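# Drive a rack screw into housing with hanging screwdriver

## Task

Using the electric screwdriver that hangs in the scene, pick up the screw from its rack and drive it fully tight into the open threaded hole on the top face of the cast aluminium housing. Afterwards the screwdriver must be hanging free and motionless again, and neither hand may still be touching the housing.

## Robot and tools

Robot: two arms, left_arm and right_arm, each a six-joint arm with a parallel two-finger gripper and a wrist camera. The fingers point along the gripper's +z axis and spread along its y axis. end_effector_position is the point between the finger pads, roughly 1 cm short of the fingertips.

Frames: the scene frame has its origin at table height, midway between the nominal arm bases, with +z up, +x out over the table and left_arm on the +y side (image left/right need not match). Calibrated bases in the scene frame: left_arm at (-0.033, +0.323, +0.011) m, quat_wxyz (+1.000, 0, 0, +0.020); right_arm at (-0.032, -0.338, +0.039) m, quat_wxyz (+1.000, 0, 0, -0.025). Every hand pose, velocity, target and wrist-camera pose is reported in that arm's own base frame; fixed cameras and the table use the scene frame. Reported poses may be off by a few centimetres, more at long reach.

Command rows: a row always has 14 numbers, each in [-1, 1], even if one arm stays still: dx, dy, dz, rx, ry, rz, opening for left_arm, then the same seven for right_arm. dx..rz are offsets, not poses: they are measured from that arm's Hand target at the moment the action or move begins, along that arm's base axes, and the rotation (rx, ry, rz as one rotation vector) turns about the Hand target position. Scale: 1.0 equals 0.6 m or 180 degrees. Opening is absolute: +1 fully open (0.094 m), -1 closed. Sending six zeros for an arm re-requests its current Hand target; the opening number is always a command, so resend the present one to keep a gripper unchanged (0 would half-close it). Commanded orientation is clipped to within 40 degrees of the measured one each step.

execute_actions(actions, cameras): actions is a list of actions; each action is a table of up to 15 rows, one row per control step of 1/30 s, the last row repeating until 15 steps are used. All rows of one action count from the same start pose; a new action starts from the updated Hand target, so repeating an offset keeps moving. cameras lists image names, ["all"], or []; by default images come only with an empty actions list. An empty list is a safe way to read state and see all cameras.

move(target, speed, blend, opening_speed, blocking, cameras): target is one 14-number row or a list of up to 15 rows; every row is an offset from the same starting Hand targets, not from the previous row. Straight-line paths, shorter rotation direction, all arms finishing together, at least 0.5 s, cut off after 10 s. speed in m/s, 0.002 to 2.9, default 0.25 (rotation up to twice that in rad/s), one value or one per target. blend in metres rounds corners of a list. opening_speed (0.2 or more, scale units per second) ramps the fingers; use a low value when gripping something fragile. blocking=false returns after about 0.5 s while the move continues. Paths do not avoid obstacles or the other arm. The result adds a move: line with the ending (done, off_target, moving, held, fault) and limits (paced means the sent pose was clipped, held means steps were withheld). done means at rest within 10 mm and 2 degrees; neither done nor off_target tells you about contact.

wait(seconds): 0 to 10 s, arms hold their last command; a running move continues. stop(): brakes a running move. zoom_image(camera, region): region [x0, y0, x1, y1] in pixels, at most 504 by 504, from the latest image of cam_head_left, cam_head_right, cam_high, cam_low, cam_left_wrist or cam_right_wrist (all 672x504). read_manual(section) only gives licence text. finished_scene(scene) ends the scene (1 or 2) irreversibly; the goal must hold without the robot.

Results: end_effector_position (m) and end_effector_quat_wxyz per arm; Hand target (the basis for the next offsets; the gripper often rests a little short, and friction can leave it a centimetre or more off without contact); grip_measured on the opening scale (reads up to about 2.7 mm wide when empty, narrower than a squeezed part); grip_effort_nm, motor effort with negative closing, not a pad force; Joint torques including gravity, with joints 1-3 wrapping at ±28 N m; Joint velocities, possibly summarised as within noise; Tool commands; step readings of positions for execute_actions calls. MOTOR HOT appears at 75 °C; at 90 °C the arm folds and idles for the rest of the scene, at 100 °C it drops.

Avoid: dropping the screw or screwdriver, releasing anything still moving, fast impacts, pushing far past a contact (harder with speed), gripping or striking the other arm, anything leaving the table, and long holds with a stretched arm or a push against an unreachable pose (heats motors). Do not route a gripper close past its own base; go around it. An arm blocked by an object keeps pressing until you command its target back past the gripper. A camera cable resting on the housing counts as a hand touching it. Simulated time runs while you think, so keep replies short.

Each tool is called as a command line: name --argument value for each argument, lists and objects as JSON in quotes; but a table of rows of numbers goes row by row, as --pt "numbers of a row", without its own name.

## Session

execute_actions --actions '[]'

zoom_image --camera "cam_high" --region '[240, 80, 440, 330]'

Scene clock: 0.00 s.
left_arm: end_effector_position=(+0.3974, +0.0198, +0.1260) grip_measured=+1.000 grip_effort_nm=n/a end_effector_quat_wxyz=(+0.642, -0.052, +0.765, +0.020) | right_arm: end_effector_position=(+0.3878, -0.0199, +0.1208) grip_measured=+1.000 grip_effort_nm=n/a end_effector_quat_wxyz=(+0.631, +0.014, +0.775, -0.044)
Joint positions: left_arm=[0.006 1.565 0.319 1.069 -0.092 -0.053 0.094] | right_arm=[-0.027 1.525 0.289 1.034 0.059 -0.039 0.094]
Joint velocities: within noise
Joint torques (N m): no reading
Heat: left arm: 32 °C; right arm: 34 °C.
Hand target: left_arm +0.3991, +0.0199, +0.1311; +0.647, -0.052, +0.760, +0.020 | right_arm +0.3908, -0.0200, +0.1314; +0.643, +0.014, +0.764, -0.044
Tool commands: left_gripper/opening=+1.0 right_gripper/opening=+1.0

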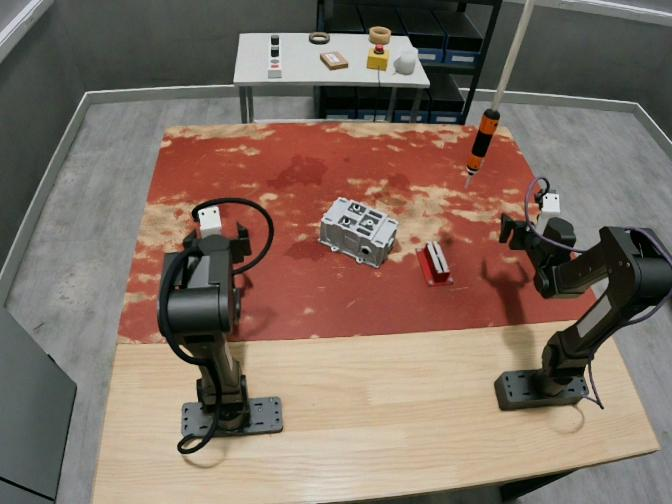

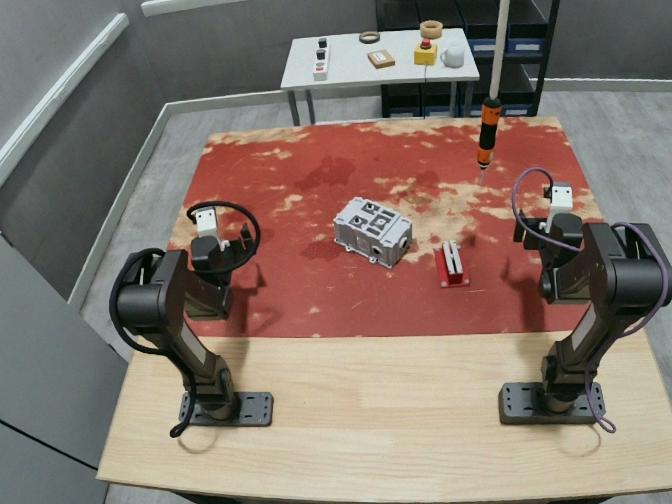

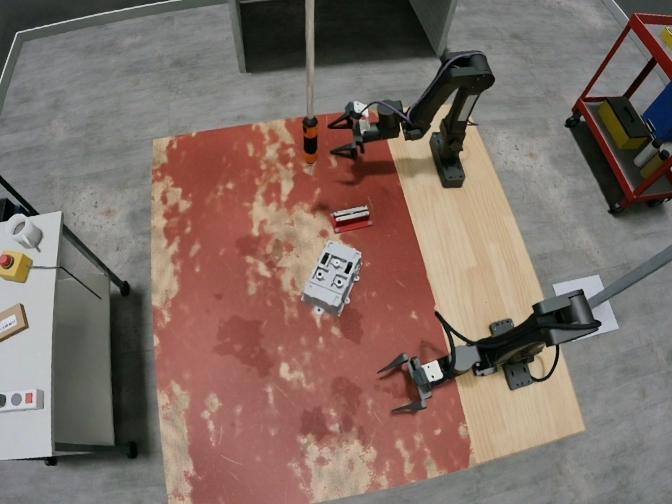

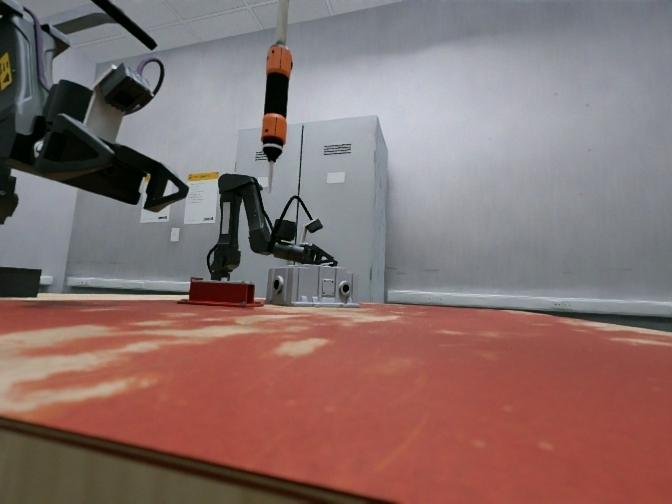

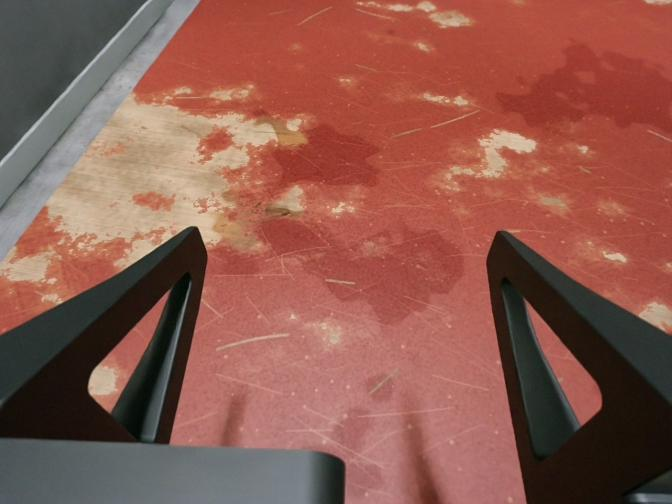

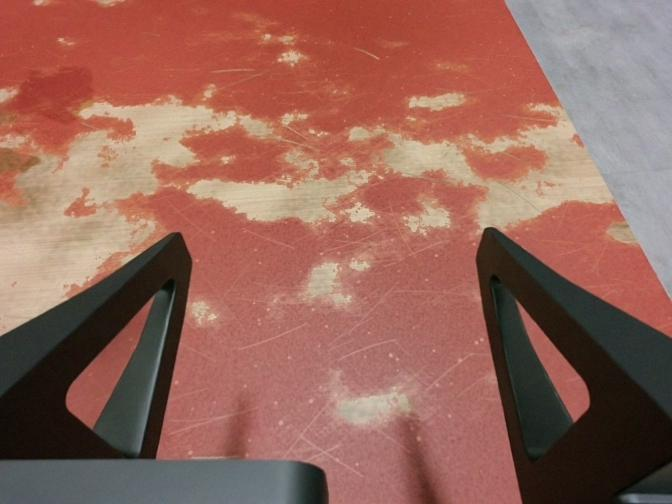

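Scaled by 2.016 from the camera's 672x504 image, which has a finer 960x720 frame.

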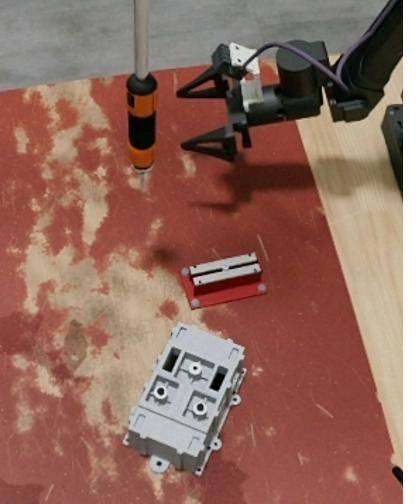

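move --target '[0,0,0,0,0,0,1, -0.0847,0.1833,0.381,0.0025,0.0876,0.145,1]' --speed 0.3 --cameras '["cam_right_wrist"]'

zoom_image --camera "cam_right_wrist" --region '[150, 100, 500, 440]'

Scene clock: 24.30 s.
left_arm: end_effector_position=(+0.3974, +0.0198, +0.1260) grip_measured=+1.000 grip_effort_nm=-0.012 end_effector_quat_wxyz=(+0.642, -0.052, +0.765, +0.020) | right_arm: end_effector_position=(+0.3417, +0.0865, +0.3414) grip_measured=+1.000 grip_effort_nm=0.017 end_effector_quat_wxyz=(+0.511, -0.154, +0.840, +0.099)
Joint positions: left_arm=[0.006 1.565 0.319 1.069 -0.092 -0.053 0.094] | right_arm=[0.143 1.111 1.282 -0.658 -0.204 -0.098 0.094]
Joint torques (N m): left_arm=[0.03 -5.49 6.45 2.04 -0.02 0.02] | right_arm=[0.28 -3.33 9.8 1.43 -0.22 -0.05]
Heat: left arm: 33 °C; right arm: 39 °C.
Hand target: left_arm +0.3991, +0.0199, +0.1311; +0.647, -0.052, +0.760, +0.020 | right_arm +0.3400, +0.0900, +0.3599; +0.526, -0.162, +0.828, +0.103
Off the commanded pose: left_arm 0.005 m, 1 deg | right_arm 0.019 m, 2 deg.
move: off_target (right_arm)
Images, in order (width x height): cam_right_wrist 672x504.

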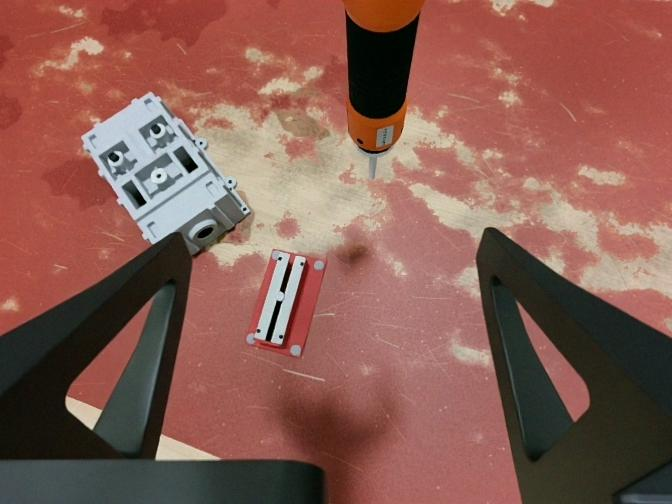

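Scaled by 1.440 from the camera's 672x504 image, which has a finer 960x720 frame.

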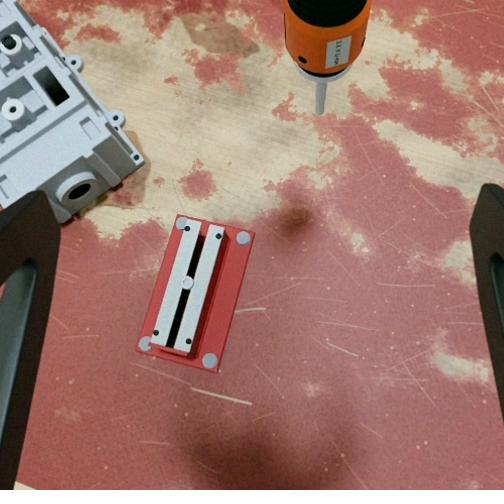

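move --pt "-0.04 -0.233 0.157 -0.0045 -0.0353 -0.1212 1 0.0763 -0.0007 -0.1583 0.0384 -0.1219 -0.05 1" --pt "-0.085 -0.5125 0.115 -0.0091 -0.0706 -0.2424 1 0.0763 -0.0007 -0.1583 0.0384 -0.1219 -0.05 1" --pt "-0.085 -0.5125 0.035 -0.0091 -0.0706 -0.2424 1 0.0763 -0.0007 -0.1583 0.0384 -0.1219 -0.05 1" --speed 0.25 --blend '[0.03,0.02,0]' --cameras '["cam_right_wrist","cam_left_wrist","cam_low","cam_high"]'

zoom_image --camera "cam_right_wrist" --region '[230, 0, 430, 300]'

Scene clock: 83.50 s.
left_arm: end_effector_position=(+0.3489, -0.2842, +0.1500) grip_measured=+1.000 grip_effort_nm=-0.017 end_effector_quat_wxyz=(+0.680, +0.220, +0.661, -0.230) | right_arm: end_effector_position=(+0.3859, +0.0887, +0.2629) grip_measured=+1.000 grip_effort_nm=0.022 end_effector_quat_wxyz=(+0.681, -0.085, +0.723, +0.077)
Joint positions: left_arm=[-0.711 1.862 0.484 1.408 -0.063 -0.004 0.094] | right_arm=[0.218 1.135 0.572 0.504 -0.012 -0.006 0.094]
Joint torques (N m): left_arm=[-0.12 -5.33 5.49 2.46 0.17 0.03] | right_arm=[0.44 -3.45 5.81 2 0.12 0.03]
Heat: left arm: 34 °C; right arm: 38 °C.
Hand target: left_arm +0.3480, -0.2876, +0.1520; +0.686, +0.223, +0.651, -0.238 | right_arm +0.3858, +0.0895, +0.2648; +0.689, -0.082, +0.716, +0.079
Off the commanded pose: left_arm 0.004 m, 2 deg | right_arm 0.002 m, 1 deg.
move: done
Images, in order (width x height): cam_high 672x504, cam_low 672x504, cam_left_wrist 672x504, cam_right_wrist 672x504.

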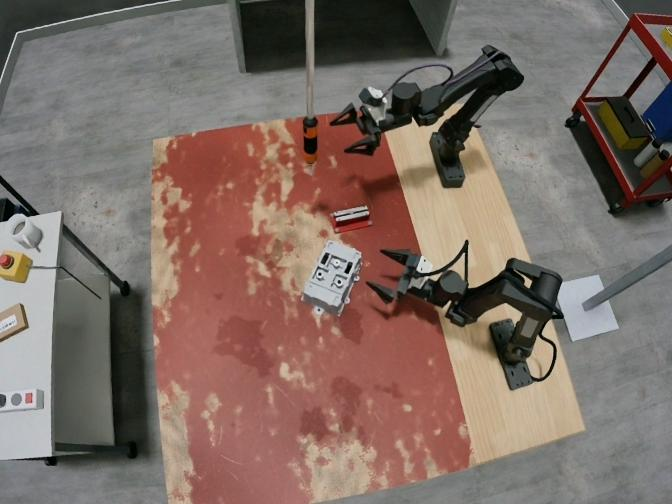

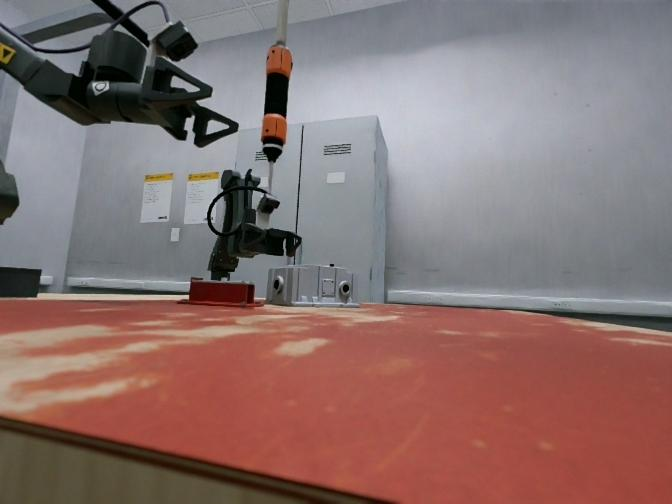

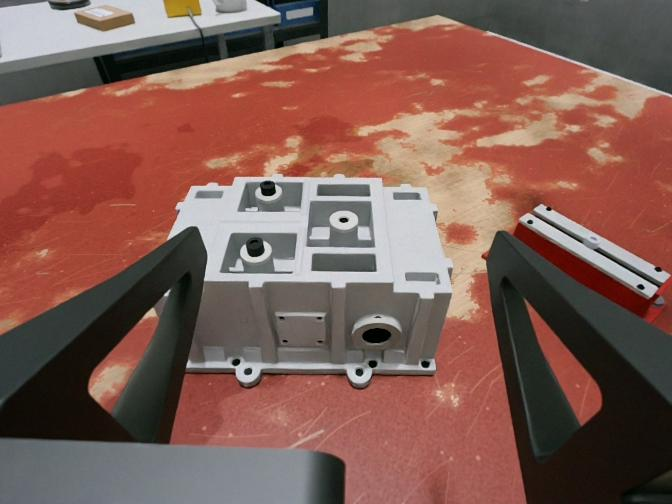

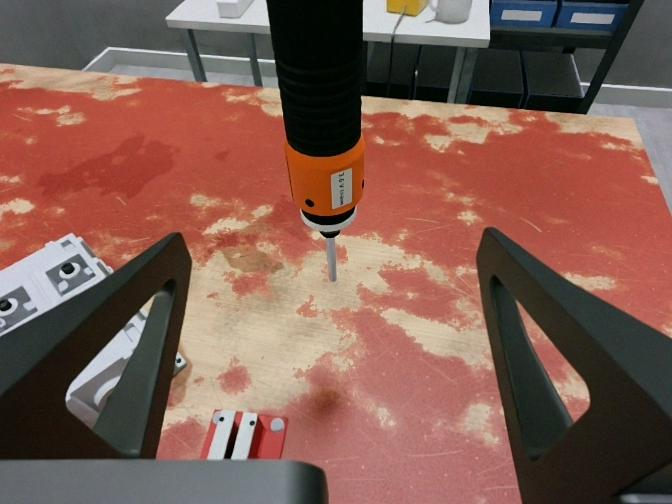

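Scaled by 1.680 from the camera's 672x504 image, which has a finer 960x720 frame.

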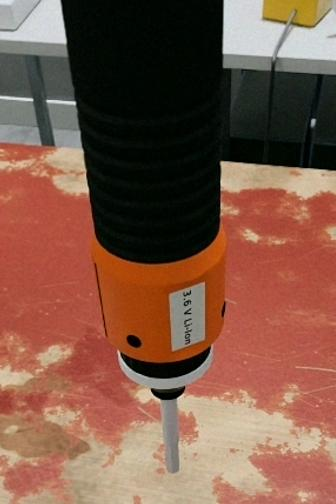

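move --target '[0,0,0,0,0,0,1, 0.1312,0.0393,0.0087,0,0,0,1]' --speed 0.15 --cameras '["cam_right_wrist","cam_low","cam_high"]'

zoom_image --camera "cam_right_wrist" --region '[200, 60, 480, 460]'

zoom_image --camera "cam_low" --region '[200, 0, 340, 200]'

Scene clock: 115.07 s.
left_arm: end_effector_position=(+0.3489, -0.2842, +0.1501) grip_measured=+1.000 grip_effort_nm=-0.022 end_effector_quat_wxyz=(+0.680, +0.220, +0.661, -0.230) | right_arm: end_effector_position=(+0.4562, +0.1102, +0.2432) grip_measured=+1.000 grip_effort_nm=0.022 end_effector_quat_wxyz=(+0.662, -0.088, +0.741, +0.075)
Joint positions: left_arm=[-0.711 1.862 0.484 1.408 -0.063 -0.004 0.094] | right_arm=[0.237 1.478 0.785 0.58 0.005 -0.005 0.094]
Joint torques (N m): left_arm=[-0.16 -5.3 5.49 2.44 0.17 0.02] | right_arm=[0.46 -6.3 10.07 1.99 0.12 0.06]
Heat: left arm: 34 °C; right arm: 41 °C.
Hand target: left_arm +0.3481, -0.2876, +0.1520; +0.686, +0.222, +0.651, -0.238 | right_arm +0.4645, +0.1132, +0.2701; +0.689, -0.082, +0.716, +0.079
Off the commanded pose: left_arm 0.004 m, 2 deg | right_arm 0.028 m, 4 deg.
move: off_target (right_arm)
Images, in order (width x height): cam_high 672x504, cam_low 672x504, cam_right_wrist 672x504.

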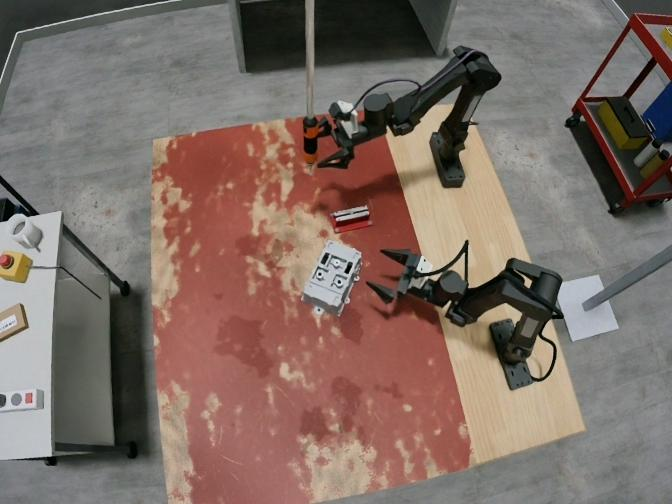

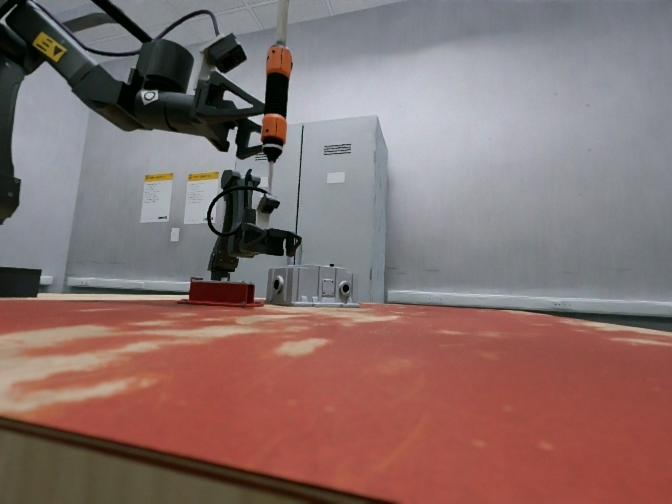

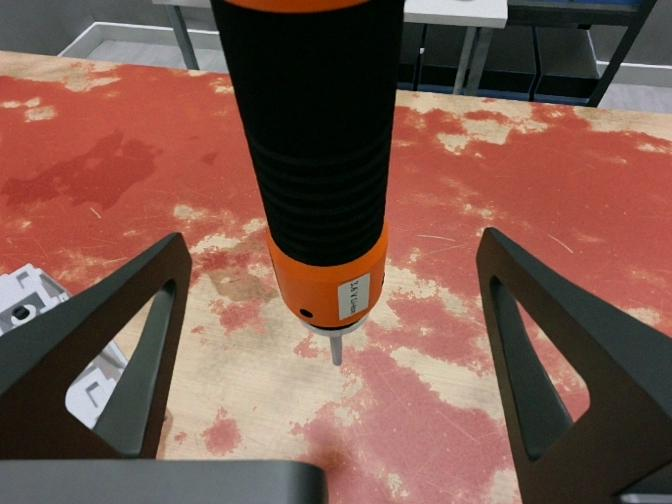

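Scaled by 1.260 from the camera's 672x504 image, which has a finer 960x720 frame.

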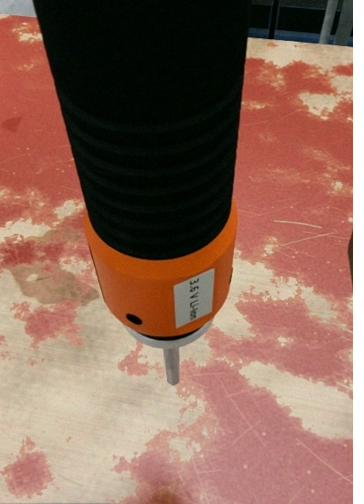

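Scaled by 2.520 from the camera's 672x504 image, which has a finer 960x720 frame.

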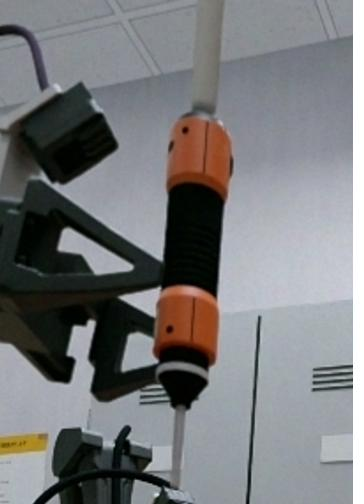

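move --target '[0,0,0,0,0,0,1, 0.0183,0.0045,0.015,0.0025,-0.0108,0,0.5]' --speed 0.08 --cameras '["cam_right_wrist"]'

Scene clock: 131.93 s.
left_arm: end_effector_position=(+0.3489, -0.2842, +0.1501) grip_measured=+1.000 grip_effort_nm=-0.027 end_effector_quat_wxyz=(+0.680, +0.220, +0.661, -0.230) | right_arm: end_effector_position=(+0.4676, +0.1128, +0.2534) grip_measured=+0.502 grip_effort_nm=-0.110 end_effector_quat_wxyz=(+0.676, -0.086, +0.728, +0.076)
Joint positions: left_arm=[-0.711 1.862 0.484 1.408 -0.063 -0.004 0.094] | right_arm=[0.237 1.518 0.826 0.617 0.006 -0.005 0.071]
Joint torques (N m): left_arm=[-0.13 -5.3 5.5 2.44 0.16 0.03] | right_arm=[0.54 -6.48 10.15 2 0.12 0.05]
Heat: left arm: 34 °C; right arm: 42 °C.
Hand target: left_arm +0.3481, -0.2876, +0.1520; +0.686, +0.222, +0.651, -0.238 | right_arm +0.4755, +0.1159, +0.2792; +0.702, -0.080, +0.703, +0.080
Off the commanded pose: left_arm 0.004 m, 2 deg | right_arm 0.027 m, 4 deg.
move: off_target (right_arm)
Images, in order (width x height): cam_right_wrist 672x504.

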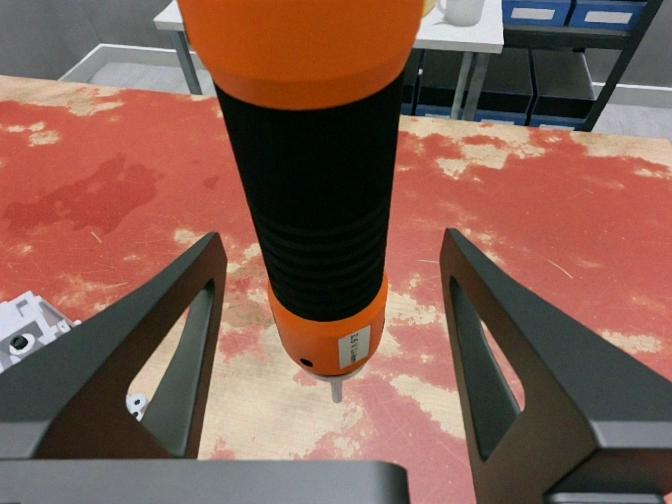

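move --target '[0,0,0,0,0,0,1, 0,0,0,0,0,0,-0.4]' --speed 0.05 --opening_speed 0.5 --cameras '["cam_right_wrist","cam_low","cam_high"]'

zoom_image --camera "cam_right_wrist" --region '[290, 360, 390, 460]'

zoom_image --camera "cam_low" --region '[200, 0, 340, 200]'

Scene clock: 142.73 s.
left_arm: end_effector_position=(+0.3489, -0.2842, +0.1501) grip_measured=+1.000 grip_effort_nm=-0.017 end_effector_quat_wxyz=(+0.680, +0.220, +0.661, -0.230) | right_arm: end_effector_position=(+0.4676, +0.1127, +0.2536) grip_measured=-0.223 grip_effort_nm=-1.009 end_effector_quat_wxyz=(+0.676, -0.086, +0.728, +0.076)
Joint positions: left_arm=[-0.711 1.862 0.484 1.408 -0.063 -0.004 0.094] | right_arm=[0.237 1.518 0.826 0.618 0.007 -0.005 0.036]
Joint torques (N m): left_arm=[-0.12 -5.31 5.5 2.44 0.15 0.02] | right_arm=[0.46 -6.68 10.04 1.99 0.1 0.11]
Heat: left arm: 34 °C; right arm: 42 °C.
Hand target: left_arm +0.3481, -0.2876, +0.1520; +0.686, +0.222, +0.651, -0.238 | right_arm +0.4755, +0.1159, +0.2791; +0.702, -0.080, +0.704, +0.080
Off the commanded pose: left_arm 0.004 m, 2 deg | right_arm 0.027 m, 4 deg.
move: off_target (right_arm)
Images, in order (width x height): cam_high 672x504, cam_low 672x504, cam_right_wrist 672x504.

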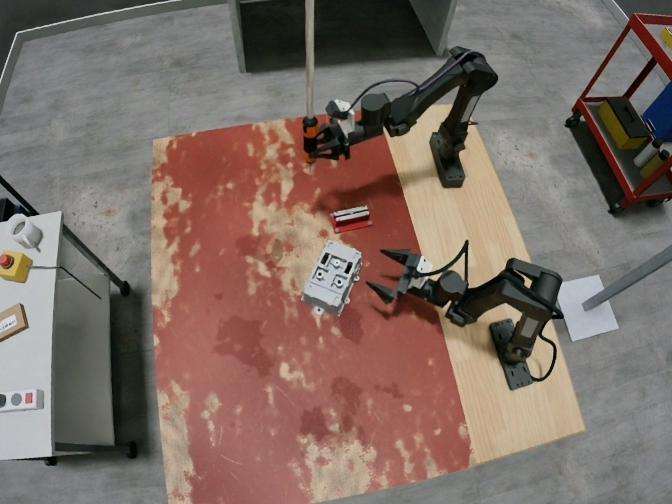

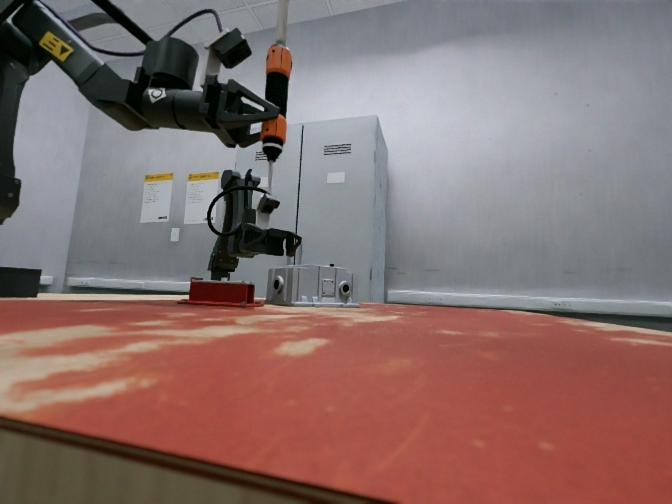

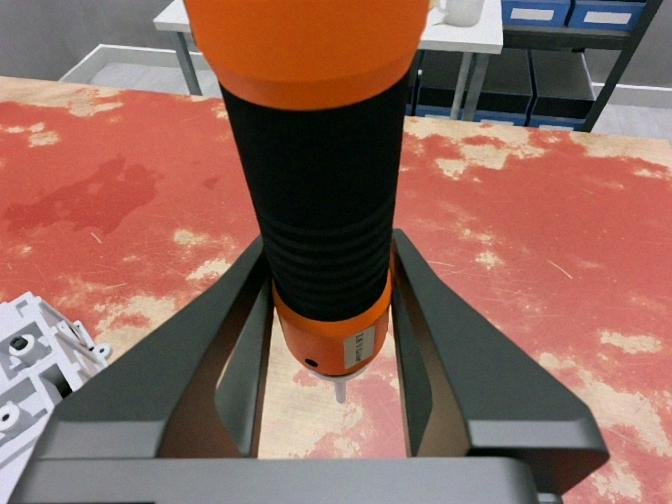

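Scaled by 5.040 from the camera's 672x504 image, which has a finer 960x720 frame.

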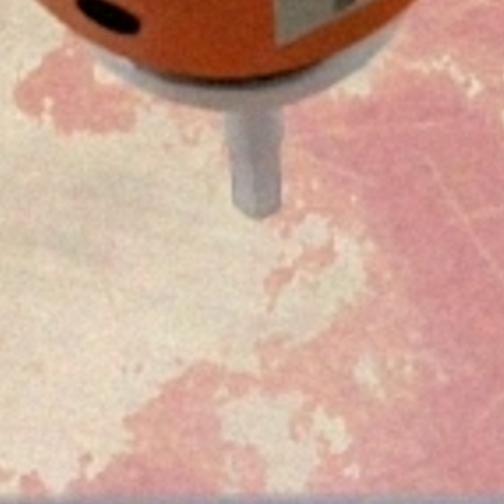

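Scaled by 2.520 from the camera's 672x504 image, which has a finer 960x720 frame.

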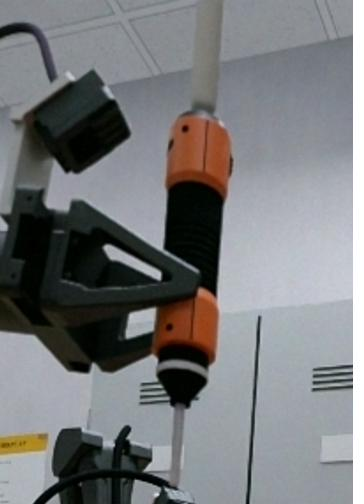

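move --target '[0,0,0,0,0,0,1, -0.19,0.0952,-0.1618,-0.0031,0.0089,0.0667,-0.4]' --speed 0.15 --cameras '["cam_right_wrist","cam_low","cam_left_wrist"]'

zoom_image --camera "cam_right_wrist" --region '[290, 360, 390, 460]'

zoom_image --camera "cam_low" --region '[180, 190, 280, 310]'

Scene clock: 160.47 s.
left_arm: end_effector_position=(+0.3489, -0.2842, +0.1501) grip_measured=+1.000 grip_effort_nm=-0.032 end_effector_quat_wxyz=(+0.680, +0.220, +0.661, -0.230) | right_arm: end_effector_position=(+0.3646, +0.1729, +0.1731) grip_measured=-0.223 grip_effort_nm=-1.009 end_effector_quat_wxyz=(+0.667, -0.158, +0.713, +0.147)
Joint positions: left_arm=[-0.711 1.862 0.484 1.408 -0.063 -0.004 0.094] | right_arm=[0.445 1.461 0.36 1.034 0.01 -0.002 0.036]
Joint torques (N m): left_arm=[-0.14 -5.3 5.45 2.45 0.16 0.03] | right_arm=[0.32 -6.39 4.56 1.9 0.02 0.05]
Heat: left arm: 35 °C; right arm: 43 °C.
Hand target: left_arm +0.3481, -0.2876, +0.1520; +0.686, +0.222, +0.651, -0.238 | right_arm +0.3616, +0.1730, +0.1823; +0.679, -0.156, +0.701, +0.151
Off the commanded pose: left_arm 0.004 m, 2 deg | right_arm 0.009 m, 2 deg.
move: done
Images, in order (width x height): cam_low 672x504, cam_left_wrist 672x504, cam_right_wrist 672x504.

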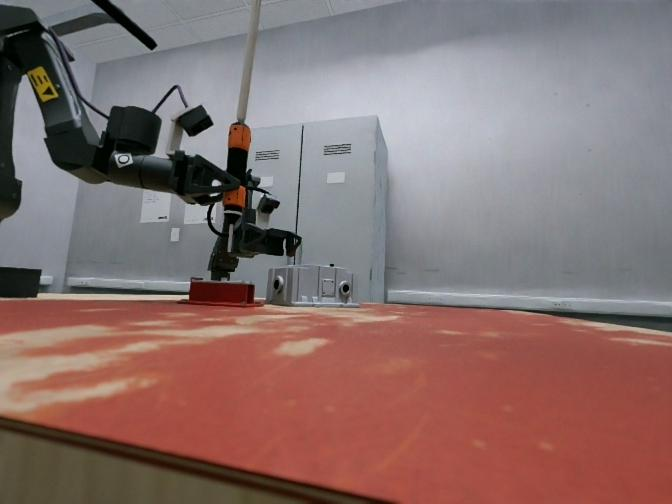

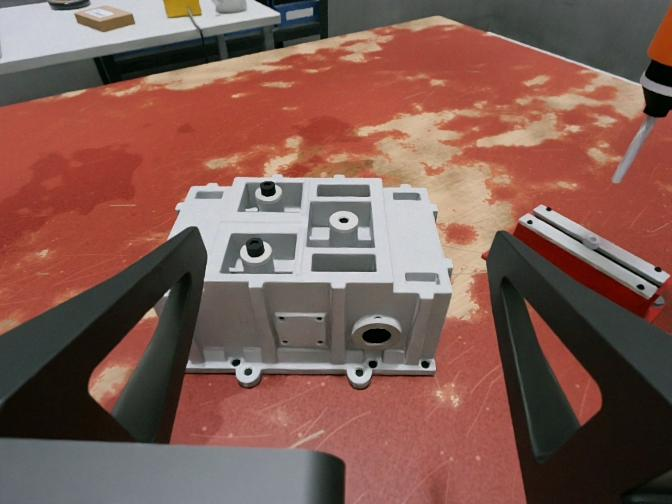

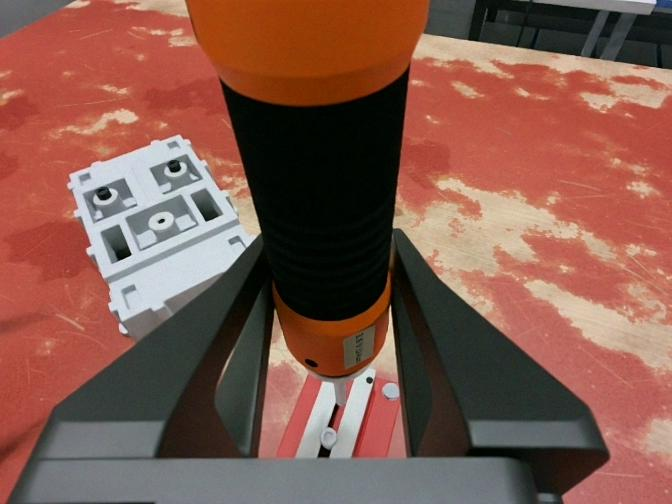

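Scaled by 5.040 from the camera's 672x504 image, which has a finer 960x720 frame.

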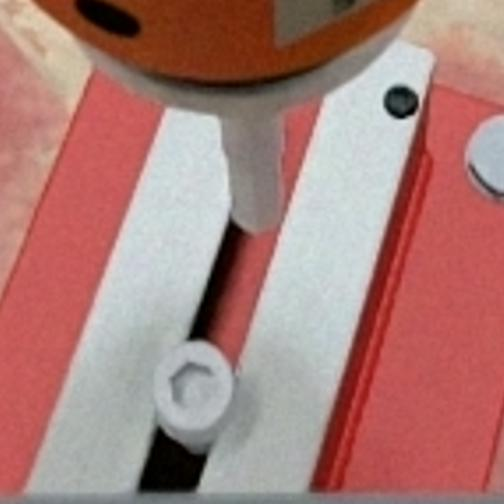

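Scaled by 4.200 from the camera's 672x504 image, which has a finer 960x720 frame.

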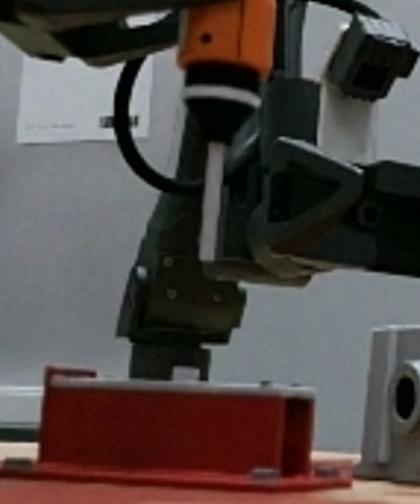

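move --target '[0,0,0,0,0,0,1, -0.0133,0.0105,-0.06,-0.0023,0.005,0,-0.4]' --speed 0.06 --cameras '["cam_right_wrist","cam_low","cam_left_wrist"]'

zoom_image --camera "cam_right_wrist" --region '[290, 360, 390, 460]'

zoom_image --camera "cam_low" --region '[180, 190, 280, 310]'

zoom_image --camera "cam_left_wrist" --region '[520, 120, 672, 320]'

Scene clock: 181.77 s.
left_arm: end_effector_position=(+0.3489, -0.2842, +0.1501) grip_measured=+1.000 grip_effort_nm=-0.017 end_effector_quat_wxyz=(+0.680, +0.220, +0.661, -0.230) | right_arm: end_effector_position=(+0.3564, +0.1781, +0.1466) grip_measured=-0.223 grip_effort_nm=-1.013 end_effector_quat_wxyz=(+0.670, -0.157, +0.711, +0.146)
Joint positions: left_arm=[-0.711 1.862 0.484 1.408 -0.063 -0.004 0.094] | right_arm=[0.484 1.604 0.296 1.249 0.051 0 0.036]
Joint torques (N m): left_arm=[-0.08 -5.29 5.44 2.44 0.17 0.03] | right_arm=[0.69 -4.71 3.44 1.91 0.02 0.05]
Heat: left arm: 35 °C; right arm: 45 °C.
Hand target: left_arm +0.3481, -0.2876, +0.1520; +0.686, +0.222, +0.651, -0.238 | right_arm +0.3535, +0.1793, +0.1461; +0.673, -0.157, +0.707, +0.150
Off the commanded pose: left_arm 0.004 m, 2 deg | right_arm 0.003 m, 1 deg.
move: done
Images, in order (width x height): cam_low 672x504, cam_left_wrist 672x504, cam_right_wrist 672x504.

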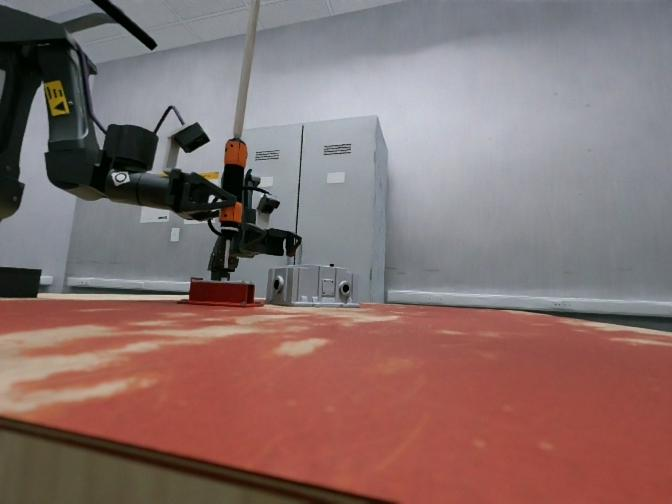

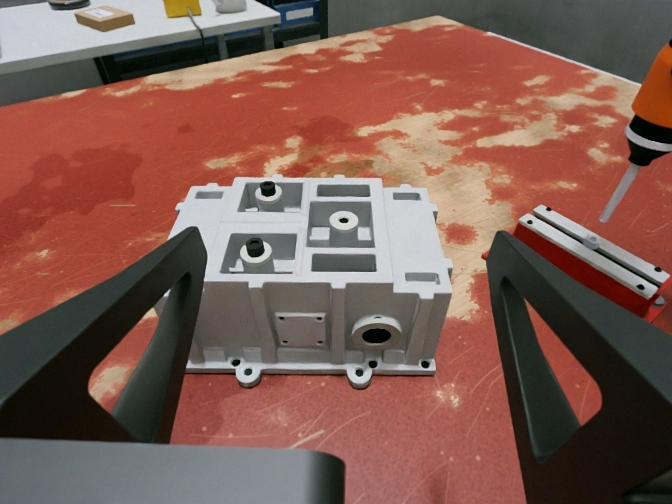

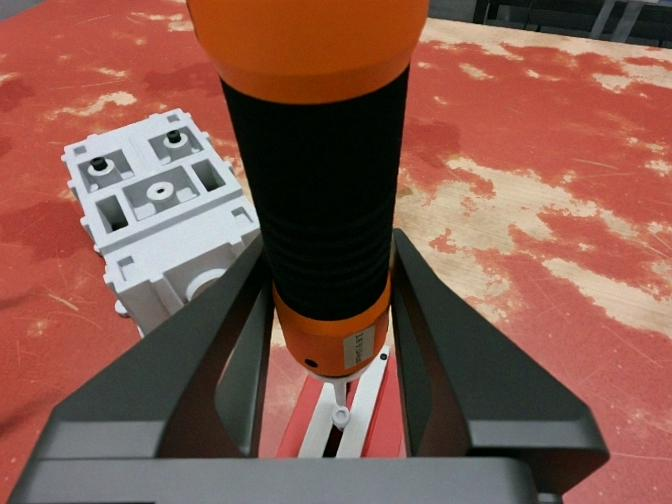

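Scaled by 5.040 from the camera's 672x504 image, which has a finer 960x720 frame.

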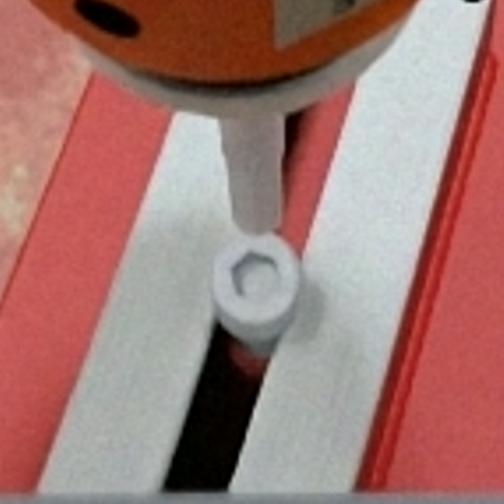

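Scaled by 4.200 from the camera's 672x504 image, which has a finer 960x720 frame.

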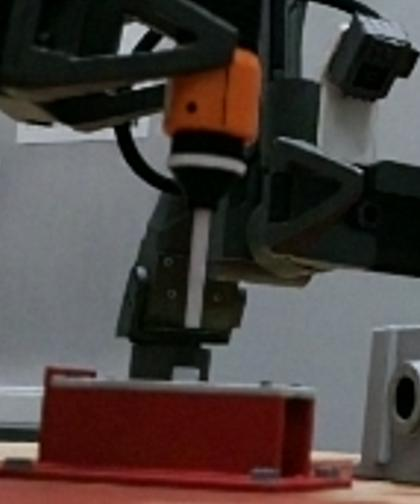

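Scaled by 2.520 from the camera's 672x504 image, which has a finer 960x720 frame.

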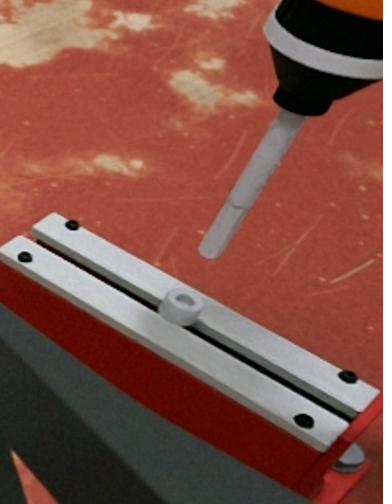

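move --target '[0,0,0,0,0,0,1, 0,0,-0.035,-0.0008,0.0017,0,-0.4]' --speed 0.04 --cameras '["cam_right_wrist","cam_low","cam_left_wrist"]'

zoom_image --camera "cam_right_wrist" --region '[290, 360, 390, 460]'

zoom_image --camera "cam_left_wrist" --region '[520, 120, 672, 320]'

Scene clock: 201.37 s.
left_arm: end_effector_position=(+0.3489, -0.2842, +0.1501) grip_measured=+1.000 grip_effort_nm=-0.032 end_effector_quat_wxyz=(+0.680, +0.220, +0.661, -0.230) | right_arm: end_effector_position=(+0.3582, +0.1788, +0.1293) grip_measured=-0.223 grip_effort_nm=-1.013 end_effector_quat_wxyz=(+0.672, -0.156, +0.709, +0.147)
Joint positions: left_arm=[-0.711 1.862 0.484 1.408 -0.063 -0.004 0.094] | right_arm=[0.484 1.736 0.285 1.397 0.052 0.002 0.036]
Joint torques (N m): left_arm=[-0.13 -5.31 5.5 2.45 0.16 0.02] | right_arm=[0.58 -4.75 2.22 1.94 0.03 0]
Heat: left arm: 36 °C; right arm: 44 °C.
Hand target: left_arm +0.3481, -0.2876, +0.1520; +0.686, +0.222, +0.651, -0.238 | right_arm +0.3535, +0.1793, +0.1251; +0.671, -0.157, +0.709, +0.149
Off the commanded pose: left_arm 0.004 m, 2 deg | right_arm 0.006 m, 0 deg.
move: done
Images, in order (width x height): cam_low 672x504, cam_left_wrist 672x504, cam_right_wrist 672x504.

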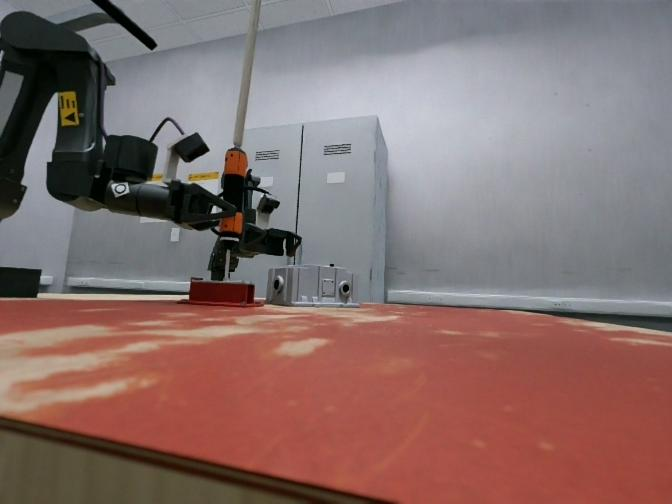

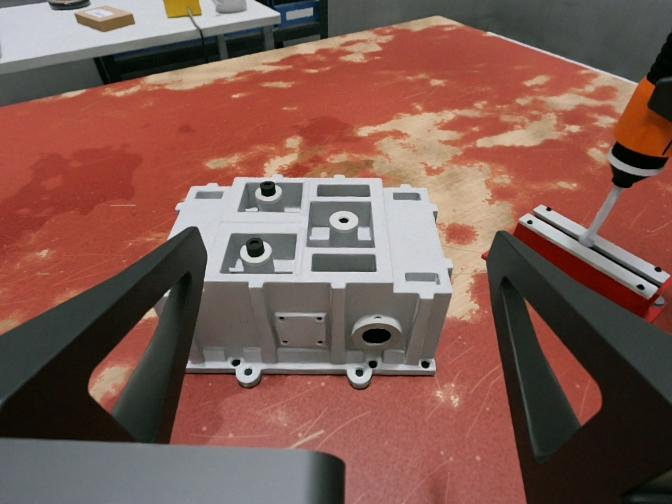

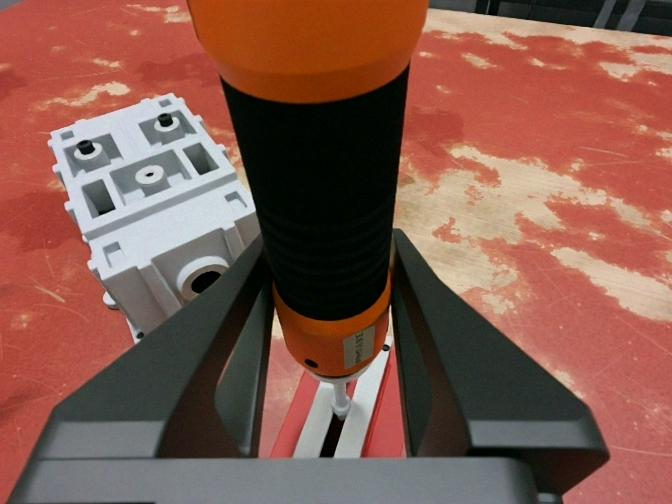

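Scaled by 5.040 from the camera's 672x504 image, which has a finer 960x720 frame.

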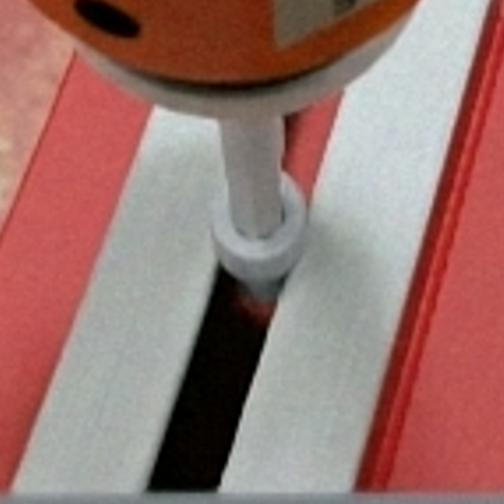

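Scaled by 2.520 from the camera's 672x504 image, which has a finer 960x720 frame.

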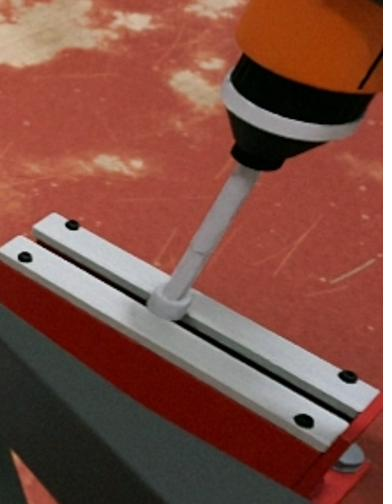

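move --pt "0 0 0 0 0 0 1 0 0 0.158 0 0 0 -0.4" --pt "0 0 0 0 0 0 1 0.1257 0.2832 0.3248 -0.0033 0.0058 0.0611 -0.4" --speed '[0.08,0.15]' --blend '[0.02,0]' --cameras '["cam_right_wrist","cam_left_wrist","cam_low"]'

zoom_image --camera "cam_right_wrist" --region '[280, 360, 400, 460]'

zoom_image --camera "cam_left_wrist" --region '[280, 0, 420, 240]'

Scene clock: 230.27 s.
left_arm: end_effector_position=(+0.3489, -0.2842, +0.1501) grip_measured=+1.000 grip_effort_nm=-0.022 end_effector_quat_wxyz=(+0.680, +0.220, +0.661, -0.230) | right_arm: end_effector_position=(+0.4281, +0.3406, +0.3037) grip_measured=-0.224 grip_effort_nm=-1.009 end_effector_quat_wxyz=(+0.637, -0.224, +0.711, +0.198)
Joint positions: left_arm=[-0.711 1.862 0.484 1.408 -0.063 -0.004 0.094] | right_arm=[0.7 1.697 1.26 0.326 0.092 0.006 0.036]
Joint torques (N m): left_arm=[-0.14 -5.29 5.52 2.44 0.15 0.03] | right_arm=[0.5 -8.58 10.48 1.7 -0.14 -0.01]
Heat: left arm: 36 °C; right arm: 46 °C.
Hand target: left_arm +0.3481, -0.2876, +0.1520; +0.685, +0.222, +0.651, -0.238 | right_arm +0.4289, +0.3492, +0.3200; +0.646, -0.227, +0.698, +0.210
Off the commanded pose: left_arm 0.004 m, 2 deg | right_arm 0.018 m, 2 deg.
move: off_target (right_arm)
Images, in order (width x height): cam_low 672x504, cam_left_wrist 672x504, cam_right_wrist 672x504.

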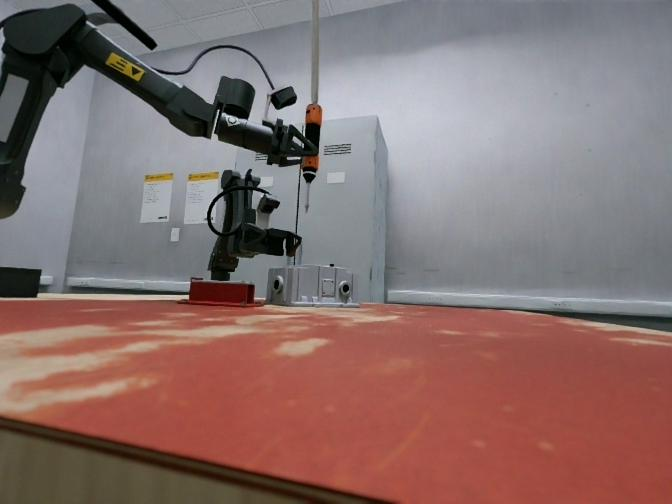

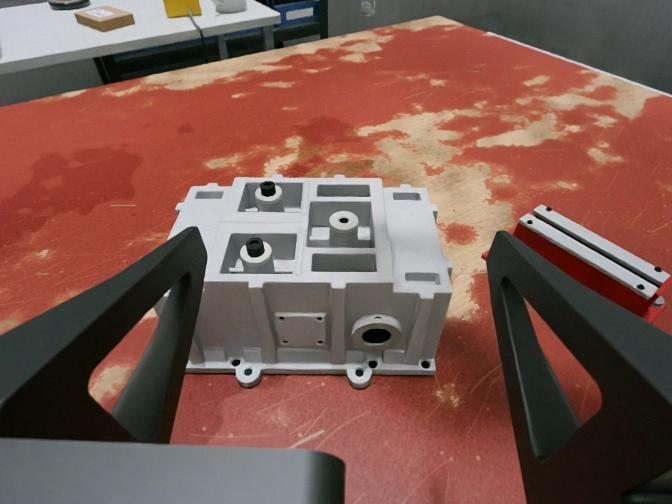

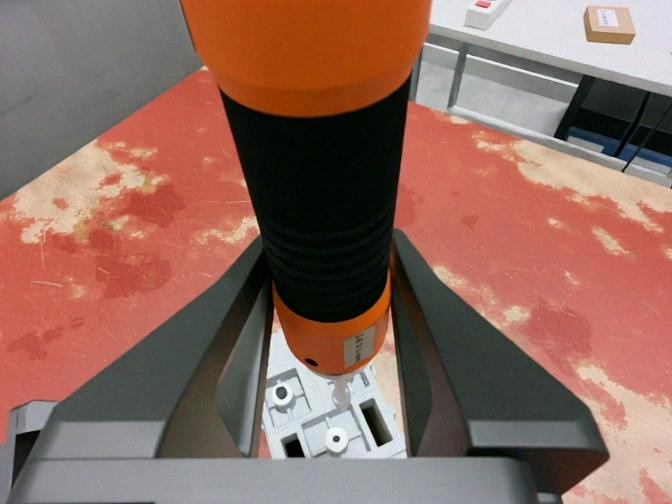

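Scaled by 4.200 from the camera's 672x504 image, which has a finer 960x720 frame.

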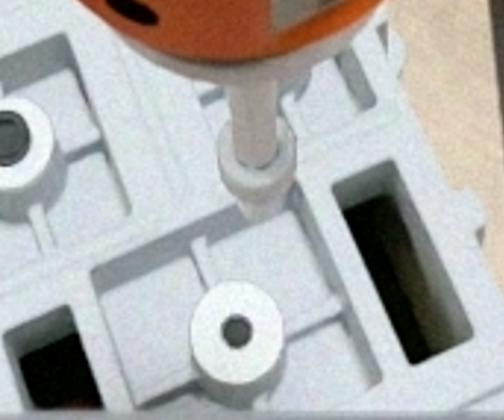

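Scaled by 2.100 from the camera's 672x504 image, which has a finer 960x720 frame.

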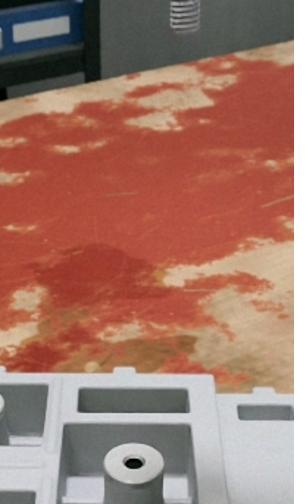

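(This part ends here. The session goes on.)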